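# Place the green block into the blue tray

## Task

Get the green block so it ends up sitting inside the blue tray, and it must still be there once the robot lets go.

## Robot and tools

Robot: two six-joint arms, left_arm and right_arm, each ending in a two-finger parallel gripper. Left_arm stands on the +y side.

Frames: the scene frame has its origin at table-top height, halfway between the two nominal bases. +x points out over the table, +y toward left_arm, +z up. Camera sides in images do not match arm names. Calibrated bases in the scene frame: left_arm at (-0.013, +0.336, 0) m, right_arm at (-0.017, -0.232, 0) m. Each is turned only about 0.01 to 0.02 rad about z. Hand positions, orientations, velocities and wrist-camera poses are reported in that arm's own base frame. Fixed cameras and the table use the scene frame. Reported hand poses may be off by a few centimetres, more at long reach.

Joint order: every row and every per-joint list uses this order for each arm: shoulder (joint2), elbow (joint3), waist (joint1), wrist pitch (joint4), wrist yaw (joint5), wrist roll (joint6). Stated ranges in rad: shoulder 0.000 to 3.142, elbow 0.000 to 3.019, waist -2.880 to 2.880, wrist pitch -1.693 to 1.571, wrist yaw -1.571 to 1.571, wrist roll -2.094 to 2.094. A joint's true end may differ from these by up to 0.084 rad.

Row format: one flat list of 14 numbers, each in [-1, 1], always covering both arms. First come left_arm's six joint numbers and then its opening. After that come right_arm's six joint numbers and its opening. Joint numbers are scaled offsets, not poses. They count from the arm's "Joint targets" as they stand when the action or move begins. 1.0 equals 2.811 rad for shoulder and waist, 2.53 for elbow, 2.575 for wrist pitch, 8.12 for wrist yaw and 9.528 for wrist roll. Negative numbers turn toward smaller joint angles. A zero offset holds that joint at its target. The opening number is absolute: +1 is fully open and -1 is fully closed. A 0 there means half open, so to leave a gripper alone, resend its current command.

execute_actions(actions, cameras): actions is a list of up to 15 actions. Each action is a list of up to 15 rows, one per 1/30 s step. A short action repeats its last row to fill 15 steps. Every action measures offsets from the targets at its own start, so repeating an action moves the arm further. Asking any joint more than 0.084 rad past its range refuses that action for both arms. A malformed action, or a bad first action, refuses the whole call. An empty actions list returns state and images only. cameras is a list of names, ["all"], or []. An unknown name invalidates the call.

move(target, speed, blend, opening_speed, grip_force, blocking, cameras): target is one 14-number row or a list of up to 15 rows. Every row is an offset from the same starting Joint targets; rows do not chain. All joints interpolate together, so the hand traces a curve, and nothing is avoided. speed is in rad/s for the joint with the longest travel: 0.01 to 12.57, default 0.5. You may give one value per row. blend is a corner-rounding radius in rad, default 0, which stops at each row. opening_speed is how fast the opening command changes, in scale units per second, 0.2 or more. grip_force is the per-pad force cap in newtons, 10 to 50. Give one number or one per arm. It stays set, and lower values close slowly. blocking=false returns after about 0.5 s while the motion continues. The result adds a "move:" line. done means the arm is at rest within 0.035 rad of target. off_target means it is at rest but farther away. The line can also read moving, held or fault, plus limits=held if steps were withheld. done does not show whether the arm touched anything.

wait(seconds 0 to 10, cameras): lets time pass with the last commands held, or lets a running move continue. stop(cameras): brakes a running move. zoom_image(camera, region=[x0, y0, x1, y1]): gives an enlarged crop of the latest image from one camera. Region is in pixels from the top-left, at most 504 by 504. read_manual(section="licences"): licence text only. finished_scene(scene=1): ends the scene for good.

Results: end_effector_position (m) and end_effector_quat_wxyz give the point between the finger pads, about 1 cm behind the tips. The gripper's +z runs along the fingers, and its y axis is the opening direction. Joint positions and Joint velocities give a block per arm in the order above, plus the pad gap (0.094 m fully open). Joint targets are the reference for your next offsets. Tool commands shows the current opening commands. grip_measured gives the finger opening on the -1 to +1 scale. It reads a little wide when empty and narrower than the object when squeezing. To release, command well above it. Joint torques are in N m, positive toward larger angles, and include gravity. The second and fourth values wrap at ±28. "joint command not followed" means a clearance check altered the targets. "joint sent to its limit" means a joint was clamped at its end. MOTOR HOT warns of heating. OVER-TEMPERATURE FAULT means that arm went limp for 30 s or more.

Motion limits: each step keeps targets within a fixed lead of the measured angles. If the targets would put the hand more than 110 mm away, they are scaled back. Big offsets therefore need several actions, and very small ones may not move the arm. If an arm is pressing or being dragged, command its targets back past its measured positions.

Cameras: cam_high, cam_low, cam_over, cam_left_wrist and cam_right_wrist, all 672x504. Calibrations are given, but each can be slightly off.

Avoid: dropping the block or releasing it while it moves. Avoid fast or hard contact with the table or tray. Keep the arms from touching each other, and never close one gripper on the other's fingers; either can fail the scene. Nothing may fall off the table or be left off it. Avoid long holds with an arm stretched out or straining toward an unreachable pose, since motors overheat.

Each tool is called after "Call:" as a command line: name --argument value for each argument, lists and objects as JSON in quotes; but a table of rows of numbers goes row by row, as --pt "numbers of a row", without its own name.

## Session

Call:
execute_actions --actions '[]' --cameras '["all"]'

Scene clock: 0.00 s.
left_arm: end_effector_position=(+0.2861, -0.0915, +0.3337) grip_measured=+1.000 end_effector_quat_wxyz=(+0.294, +0.302, +0.906, +0.031) | right_arm: end_effector_position=(+0.2121, -0.3383, +0.2717) grip_measured=+1.000 end_effector_quat_wxyz=(+0.060, +0.567, +0.672, -0.473)
Joint names: [shoulder, elbow, waist, wrist pitch, wrist yaw, wrist roll]
Joint positions: left_arm=[0.755 1.018 -0.352 -1.239 -0.075 0.315 0.094] | right_arm=[1.286 1.094 -0.636 -1.284 0.991 0.714 0.094]
Joint velocities: within noise
Joint torques (N m): no reading
Heat: left arm: hottest wrist roll 38 °C; right arm: hottest waist 38 °C.
Joint targets: left_arm=[0.756 1.038 -0.352 -1.237 -0.075 0.315] | right_arm=[1.281 1.125 -0.636 -1.282 0.991 0.714]
Tool commands: left_gripper/opening=+1.0 right_gripper/opening=+1.0

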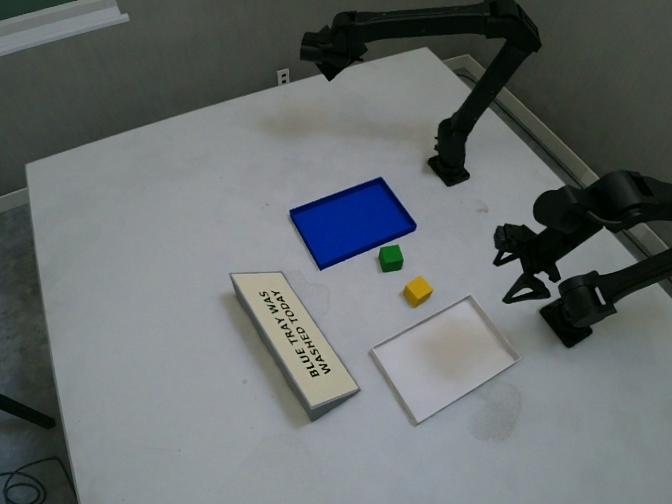

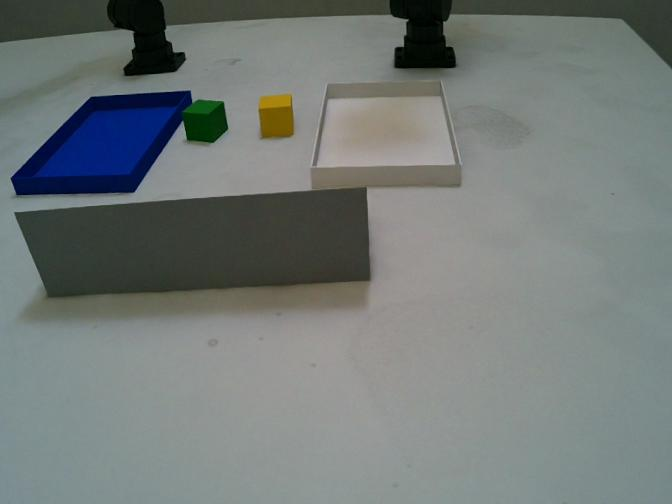

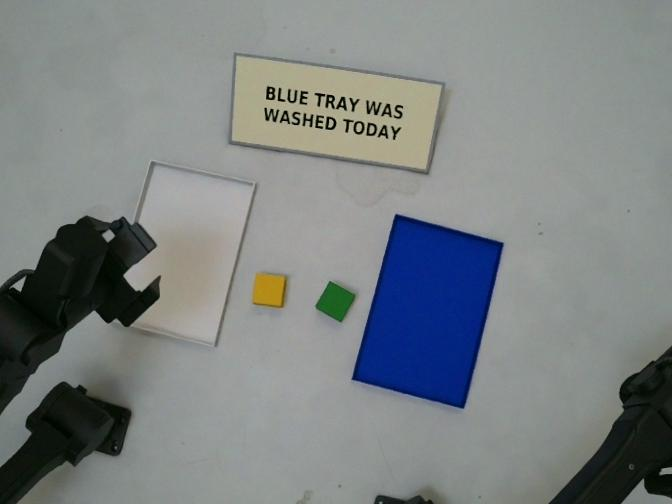

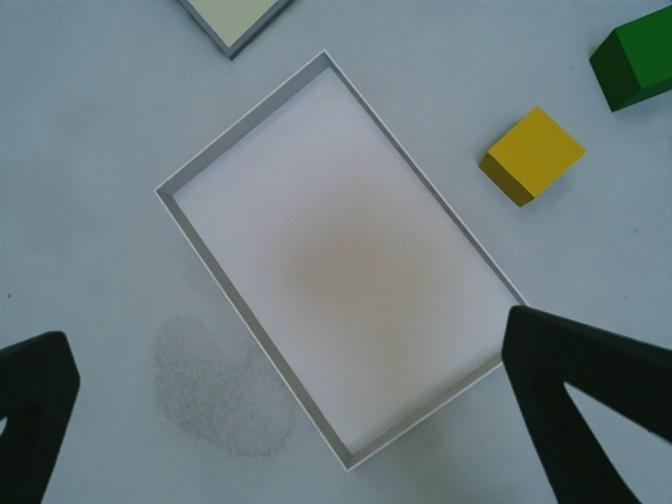

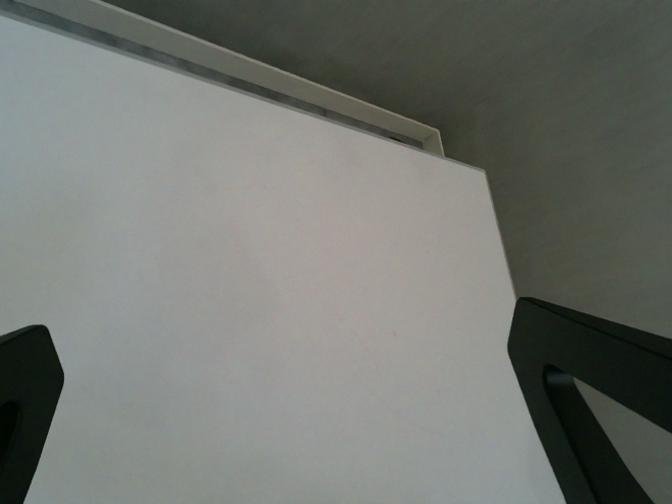

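Call:
zoom_image --camera "cam_over" --region '[296, 261, 376, 341]'

Call:
zoom_image --camera "cam_over" --region '[330, 200, 530, 420]'

Call:
zoom_image --camera "cam_low" --region '[130, 70, 330, 220]'

Call:
zoom_image --camera "cam_high" --region '[280, 170, 480, 320]'

Scaled by 6.300 from the camera's 672x504 image, which has a finer 960x720 frame.

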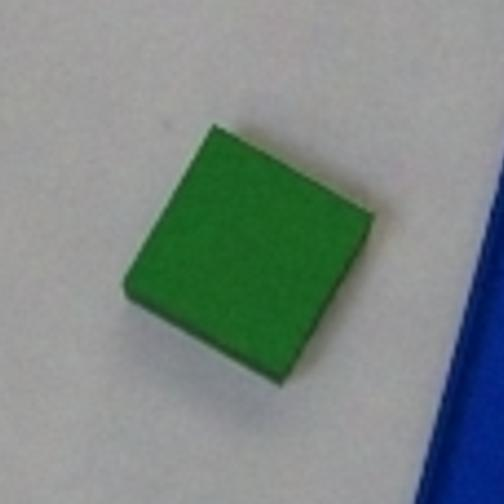

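Scaled by 2.291 from the camera's 672x504 image, which has a finer 960x720 frame.

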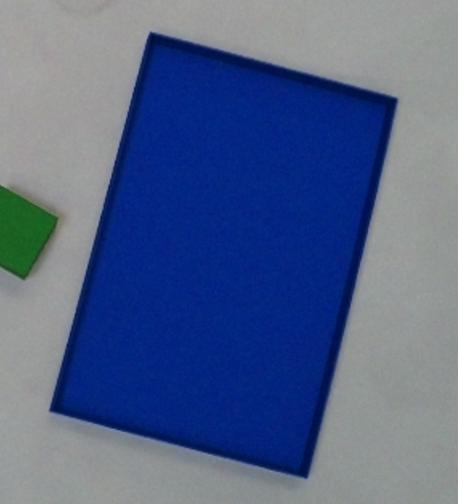

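Scaled by 2.520 from the camera's 672x504 image, which has a finer 960x720 frame.

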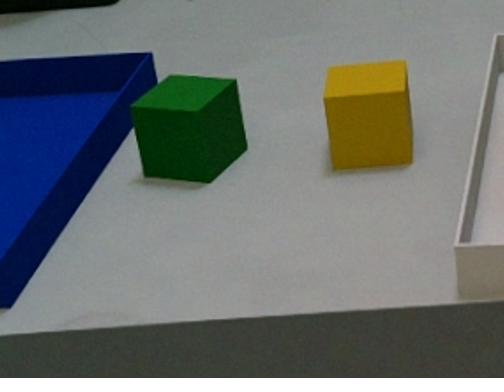

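Scaled by 2.520 from the camera's 672x504 image, which has a finer 960x720 frame.

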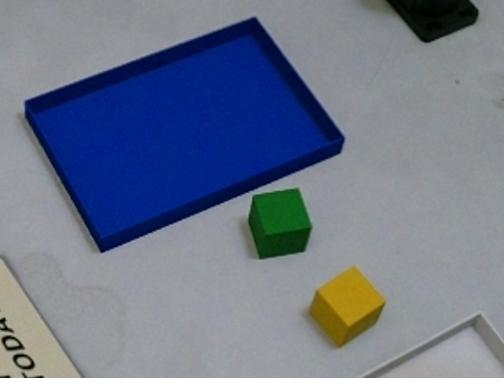

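Call:
move --target '[0, 0, 0, 0, 0, 0, 1, 0.0368, 0.004, 0.41964, -0.0016, -0.12204, -0.155, 1]' --speed 1.2 --cameras '["cam_over", "cam_right_wrist", "cam_high"]'

Scene clock: 147.87 s.
left_arm: end_effector_position=(+0.2861, -0.0915, +0.3337) grip_measured=+1.000 end_effector_quat_wxyz=(+0.294, +0.302, +0.906, +0.031) | right_arm: end_effector_position=(+0.3288, +0.1971, +0.1606) grip_measured=+1.000 end_effector_quat_wxyz=(+0.002, -0.602, +0.798, -0.002)
Joint names: [shoulder, elbow, waist, wrist pitch, wrist yaw, wrist roll]
Joint positions: left_arm=[0.755 1.018 -0.352 -1.239 -0.075 0.315 0.094] | right_arm=[1.377 1.094 0.543 -1.284 0.004 -0.749 0.094]
Joint torques (N m): left_arm=[-2.84 12.07 0.15 1.46 -0.02 0] | right_arm=[-10.58 11.1 -1.55 0.09 -0.33 -0.08]
Heat: left arm: hottest elbow 47 °C; right arm: hottest elbow 48 °C.
Joint targets: left_arm=[0.756 1.038 -0.352 -1.237 -0.075 0.315] | right_arm=[1.385 1.135 0.543 -1.286 0.000 -0.763]
move: off_target (right_arm); right_arm: the elbow is farthest, 0.041 rad from its target
camera_calibration:
cam_right_wrist: T_world_to_cam=[[0.953402, -0.289273, 0.0857057, -0.276086], [-0.294818, -0.832924, 0.468316, 0.206499], [-0.0640849, -0.471761, -0.879395, 0.344366], [0, 0, 0, 1]] pos_world=[0.34617, 0.254592, 0.229789]
Images, in order (width x height): cam_high 672x504, cam_over 672x504, cam_right_wrist 672x504.

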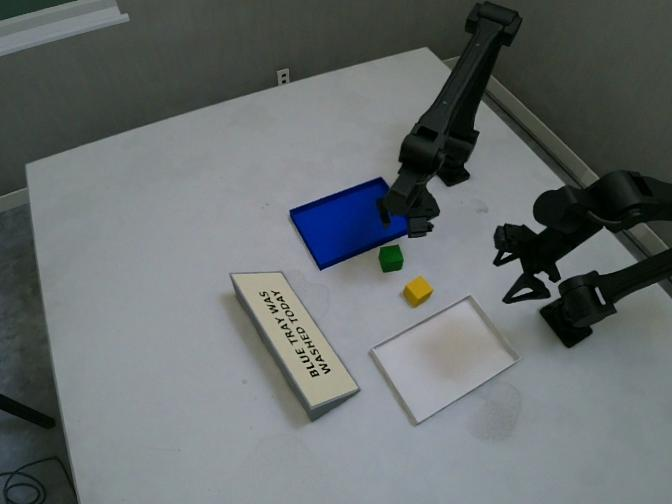

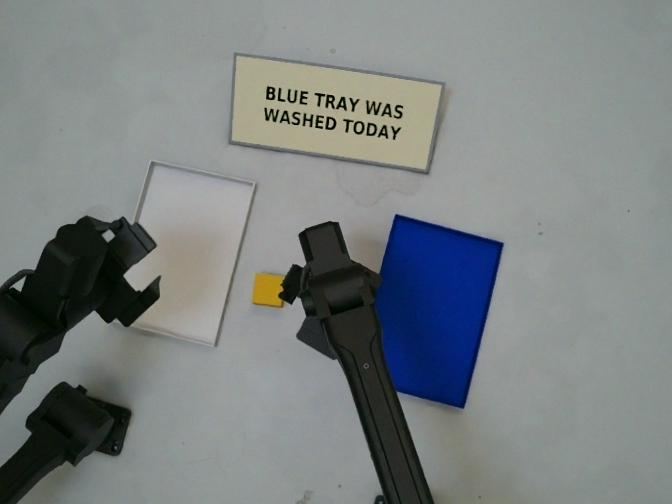

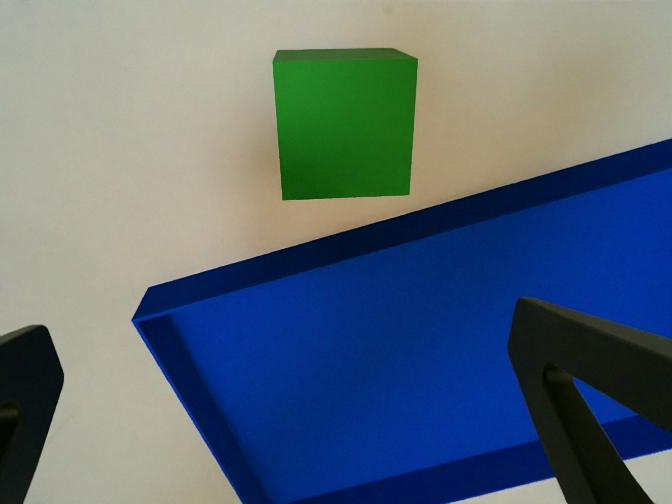

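Call:
move --target '[0, 0, 0, 0, 0, 0, 1, 0.04554, -0.017, 0, 0.06252, 0, 0, 1]' --speed 0.5 --cameras '["cam_right_wrist"]'

Scene clock: 190.23 s.
left_arm: end_effector_position=(+0.2861, -0.0915, +0.3337) grip_measured=+1.000 end_effector_quat_wxyz=(+0.294, +0.302, +0.906, +0.031) | right_arm: end_effector_position=(+0.3574, +0.2144, +0.1054) grip_measured=+1.000 end_effector_quat_wxyz=(+0.002, -0.602, +0.798, -0.002)
Joint names: [shoulder, elbow, waist, wrist pitch, wrist yaw, wrist roll]
Joint positions: left_arm=[0.755 1.018 -0.352 -1.239 -0.075 0.315 0.094] | right_arm=[1.515 1.085 0.543 -1.137 0.004 -0.75 0.094]
Joint torques (N m): left_arm=[-2.84 12.05 0.15 1.46 -0.02 0] | right_arm=[-13.04 8.12 -1.61 0.66 -0.32 -0.09]
Heat: left arm: hottest elbow 48 °C; right arm: hottest elbow 49 °C.
Joint targets: left_arm=[0.756 1.038 -0.352 -1.237 -0.075 0.315] | right_arm=[1.513 1.092 0.543 -1.125 0.000 -0.763]
move: done
camera_calibration:
cam_right_wrist: T_world_to_cam=[[0.953643, -0.288497, 0.0856356, -0.293841], [-0.294102, -0.833139, 0.468383, 0.254856], [-0.0637809, -0.471856, -0.879365, 0.30567], [0, 0, 0, 1]] pos_world=[0.37467, 0.271791, 0.174589]
Images, in order (width x height): cam_right_wrist 672x504.

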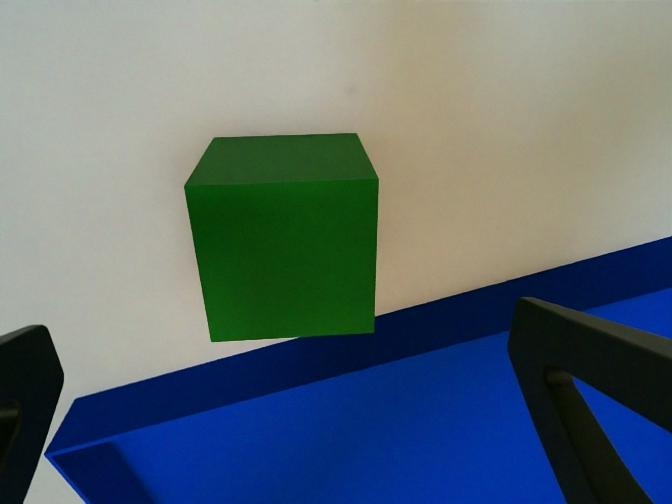

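Call:
move --pt "0 0 0 0 0 0 1 0.0313 -0.04387 -0.0005 0.07495 0 0 1" --pt "0 0 0 0 0 0 1 0.0313 -0.04387 -0.0005 0.07495 0 0 -0.02" --speed 0.3 --grip_force 30 --opening_speed 0.8 --cameras '["cam_right_wrist", "cam_low", "cam_high"]'

Scene clock: 238.03 s.
left_arm: end_effector_position=(+0.2861, -0.0915, +0.3337) grip_measured=+1.000 end_effector_quat_wxyz=(+0.294, +0.302, +0.906, +0.031) | right_arm: end_effector_position=(+0.3536, +0.2121, +0.0377) grip_measured=+0.064 end_effector_quat_wxyz=(+0.004, -0.602, +0.798, -0.002)
Joint names: [shoulder, elbow, waist, wrist pitch, wrist yaw, wrist roll]
Joint positions: left_arm=[0.755 1.018 -0.352 -1.239 -0.075 0.315 0.094] | right_arm=[1.596 0.977 0.543 -0.944 0.004 -0.75 0.05]
Joint torques (N m): left_arm=[-2.84 12.07 0.09 1.46 -0.02 0] | right_arm=[-12.81 7.19 -1.49 0.66 -0.34 -0.07]
Heat: left arm: hottest elbow 48 °C; right arm: hottest elbow 47 °C.
Joint targets: left_arm=[0.756 1.038 -0.352 -1.237 -0.075 0.315] | right_arm=[1.601 0.981 0.542 -0.932 0.000 -0.763]
grip_force (N): 30, 30
move: done
camera_calibration:
cam_right_wrist: T_world_to_cam=[[0.953361, -0.288661, 0.0881869, -0.285063], [-0.295625, -0.834069, 0.465762, 0.284394], [-0.0608934, -0.470109, -0.880505, 0.243503], [0, 0, 0, 1]] pos_world=[0.37067, 0.269391, 0.107085]
Images, in order (width x height): cam_high 672x504, cam_low 672x504, cam_right_wrist 672x504.

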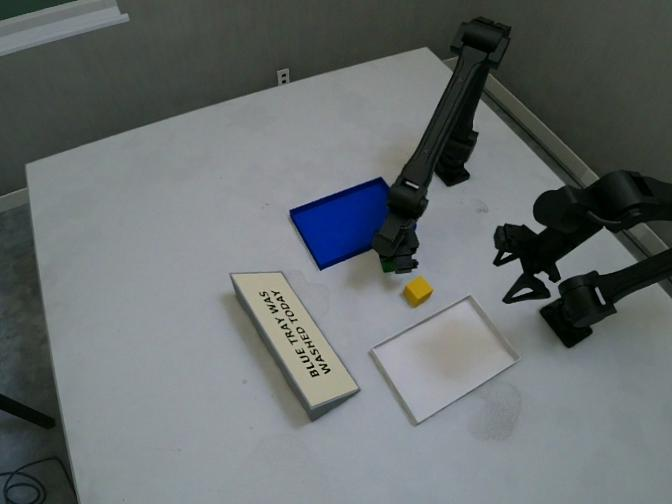

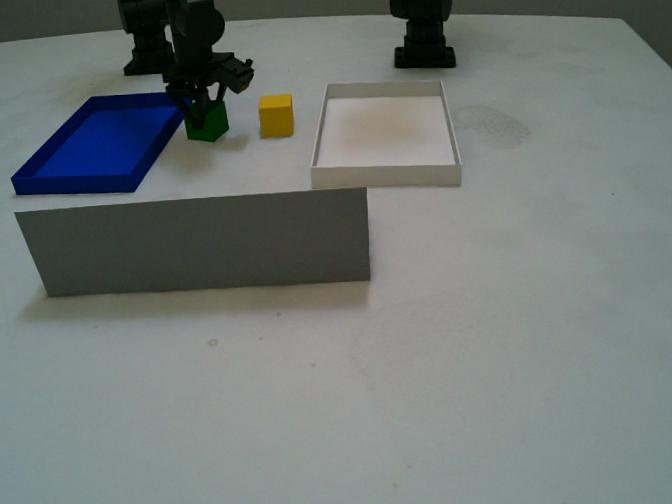

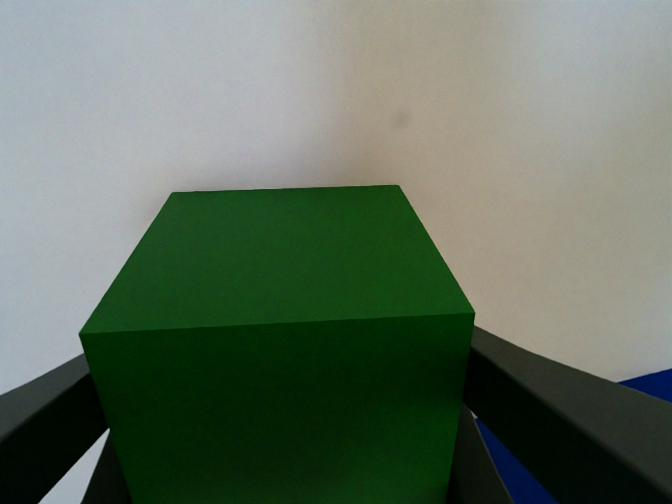

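Call:
move --pt "0 0 0 0 0 0 1 -0.03202 0.04585 0 -0.07573 0 0 -0.02" --pt "0 0 0 0 0 0 1 -0.06901 -0.00395 -0.14372 -0.07223 0 0 -0.02" --pt "0 0 0 0 0 0 1 -0.03593 -0.03735 -0.14372 -0.00466 0 0 -0.02" --speed '[0.3, 0.5, 0.25]' --blend '[0.05, 0.05, 0]' --cameras '["cam_right_wrist", "cam_low", "cam_high", "cam_over"]'

Scene clock: 297.17 s.
left_arm: end_effector_position=(+0.2861, -0.0915, +0.3337) grip_measured=+1.000 end_effector_quat_wxyz=(+0.294, +0.302, +0.906, +0.031) | right_arm: end_effector_position=(+0.3684, +0.0523, +0.0432) grip_measured=+0.064 end_effector_quat_wxyz=(-0.003, -0.432, +0.902, +0.000)
Joint names: [shoulder, elbow, waist, wrist pitch, wrist yaw, wrist roll]
Joint positions: left_arm=[0.755 1.018 -0.352 -1.239 -0.075 0.315 0.094] | right_arm=[1.499 0.879 0.143 -0.956 0.002 -0.75 0.05]
Joint torques (N m): left_arm=[-2.84 12.05 0.15 1.46 -0.02 0] | right_arm=[-11.34 7.36 -1.96 0.61 -0.24 -0.09]
Heat: left arm: hottest elbow 49 °C; right arm: hottest elbow 45 °C.
Joint targets: left_arm=[0.756 1.038 -0.352 -1.237 -0.075 0.315] | right_arm=[1.500 0.886 0.138 -0.944 0.000 -0.763]
grip_force (N): 30, 30
move: done
camera_calibration:
cam_right_wrist: T_world_to_cam=[[0.7669, -0.637027, 0.077853, -0.258462], [-0.590796, -0.653399, 0.473317, 0.251862], [-0.250647, -0.408983, -0.877445, 0.240685], [0, 0, 0, 1]] pos_world=[0.407341, 0.0983546, 0.112099]
Images, in order (width x height): cam_high 672x504, cam_low 672x504, cam_over 672x504, cam_right_wrist 672x504.

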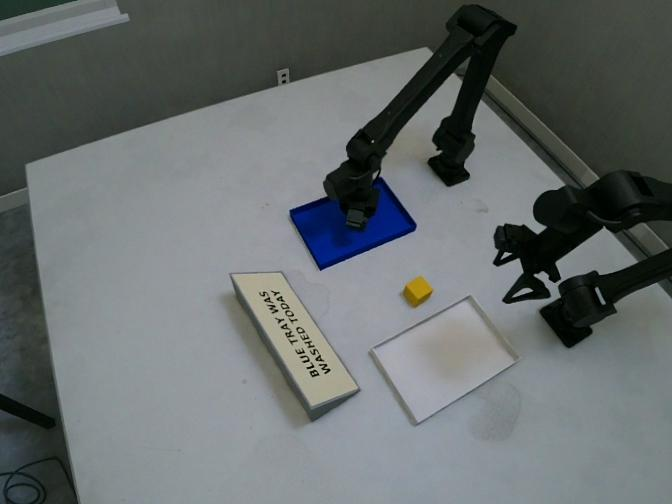

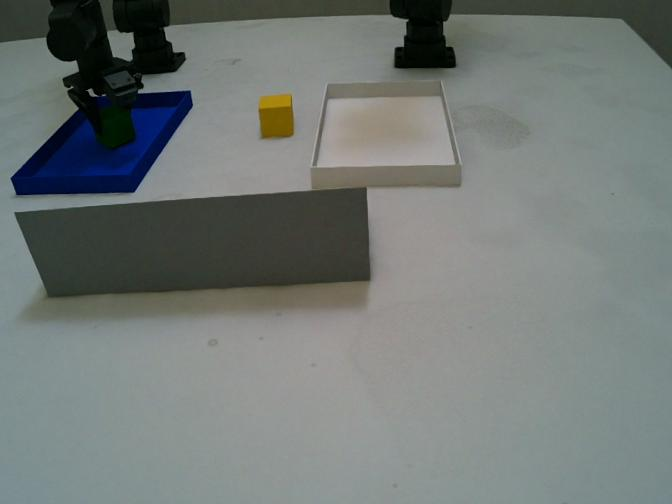

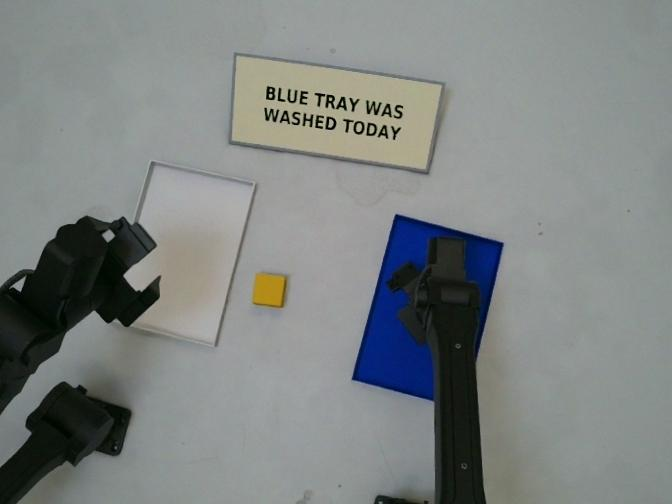

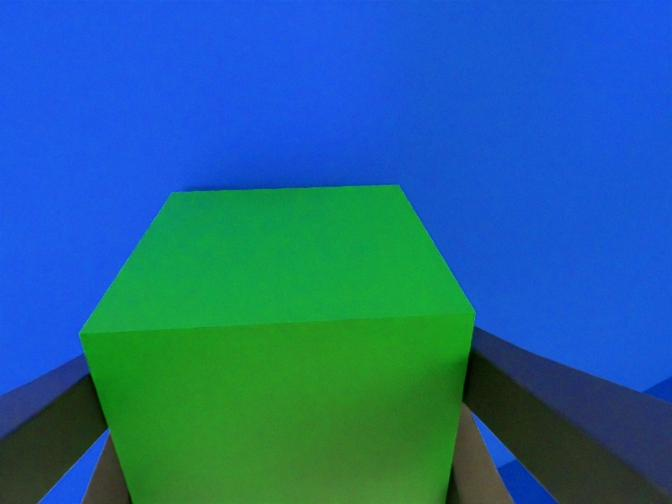

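Call:
zoom_image --camera "cam_low" --region '[60, 70, 180, 190]'

Call:
zoom_image --camera "cam_right_wrist" --region '[130, 140, 430, 260]'

Scaled by 4.200 from the camera's 672x504 image, which has a finer 960x720 frame.

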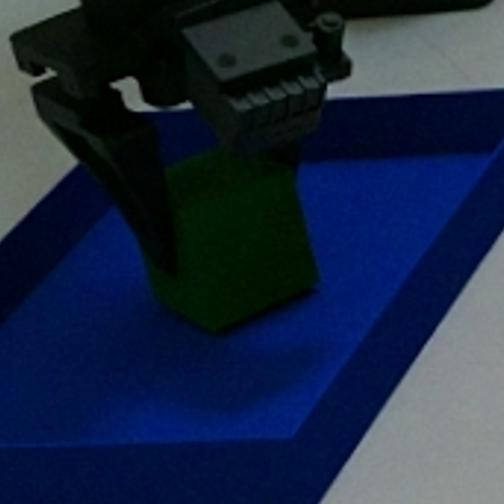

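Scaled by 1.680 from the camera's 672x504 image, which has a finer 960x720 frame.

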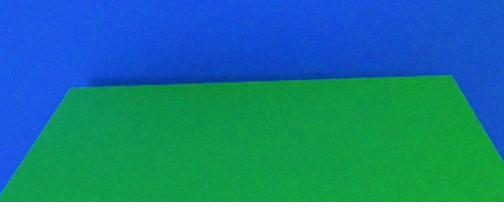

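Call:
move --pt "0 0 0 0 0 0 1 0.00107 -0.00277 0 0.00272 0 0 -0.02" --pt "0 0 0 0 0 0 1 0.00107 -0.00277 0 0.00272 0 0 0.7" --pt "0 0 0 0 0 0 1 -0.03557 0.03913 0 -0.06835 0 0 0.7" --speed '[0.05, 0.3, 0.4]' --opening_speed 0.8 --cameras '["cam_right_wrist", "cam_low", "cam_high"]'

Scene clock: 326.23 s.
left_arm: end_effector_position=(+0.2861, -0.0915, +0.3337) grip_measured=+1.000 end_effector_quat_wxyz=(+0.294, +0.302, +0.906, +0.031) | right_arm: end_effector_position=(+0.3643, +0.0517, +0.0966) grip_measured=+0.697 end_effector_quat_wxyz=(-0.002, -0.432, +0.902, +0.000)
Joint names: [shoulder, elbow, waist, wrist pitch, wrist yaw, wrist roll]
Joint positions: left_arm=[0.755 1.018 -0.352 -1.239 -0.075 0.315 0.094] | right_arm=[1.407 0.944 0.143 -1.111 0.002 -0.75 0.08]
Joint torques (N m): left_arm=[-2.9 12.07 0.15 1.44 -0.02 0] | right_arm=[-11.4 10.58 -2.08 -0.2 -0.24 -0.08]
Heat: left arm: hottest elbow 49 °C; right arm: hottest elbow 44 °C.
Joint targets: left_arm=[0.756 1.038 -0.352 -1.237 -0.075 0.315] | right_arm=[1.400 0.985 0.138 -1.120 0.000 -0.763]
grip_force (N): 30, 30
move: off_target (right_arm); right_arm: the elbow is farthest, 0.041 rad from its target
camera_calibration:
cam_right_wrist: T_world_to_cam=[[0.766732, -0.637041, 0.0793775, -0.259903], [-0.59185, -0.653555, 0.471784, 0.224254], [-0.248668, -0.408711, -0.878134, 0.285681], [0, 0, 0, 1]] pos_world=[0.403041, 0.0977546, 0.165697]
Images, in order (width x height): cam_high 672x504, cam_low 672x504, cam_right_wrist 672x504.

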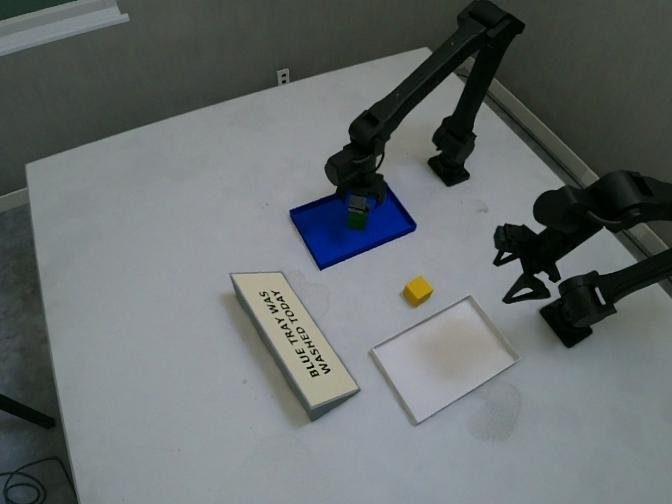

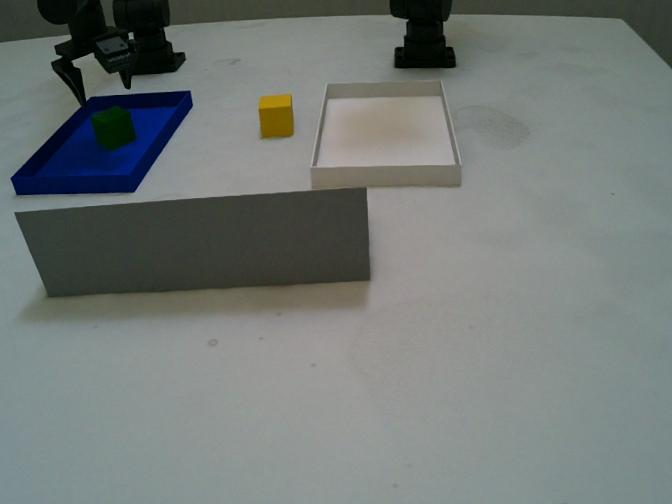

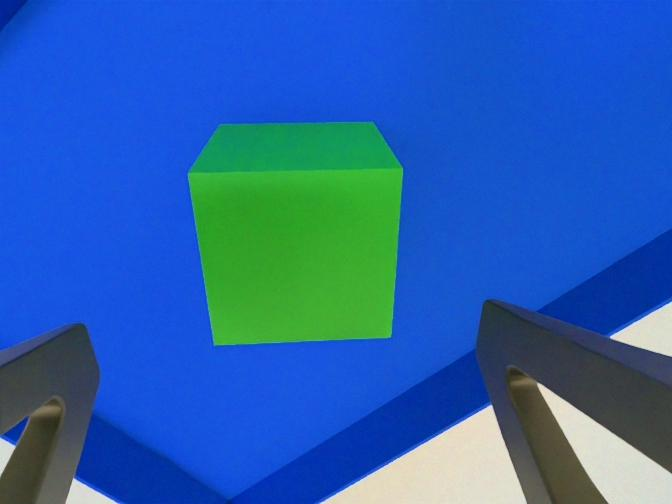

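The green block is resting in the blue tray, and the gripper has let go and lifted clear.

Call:
finished_scene

The scene is finished: the task was done.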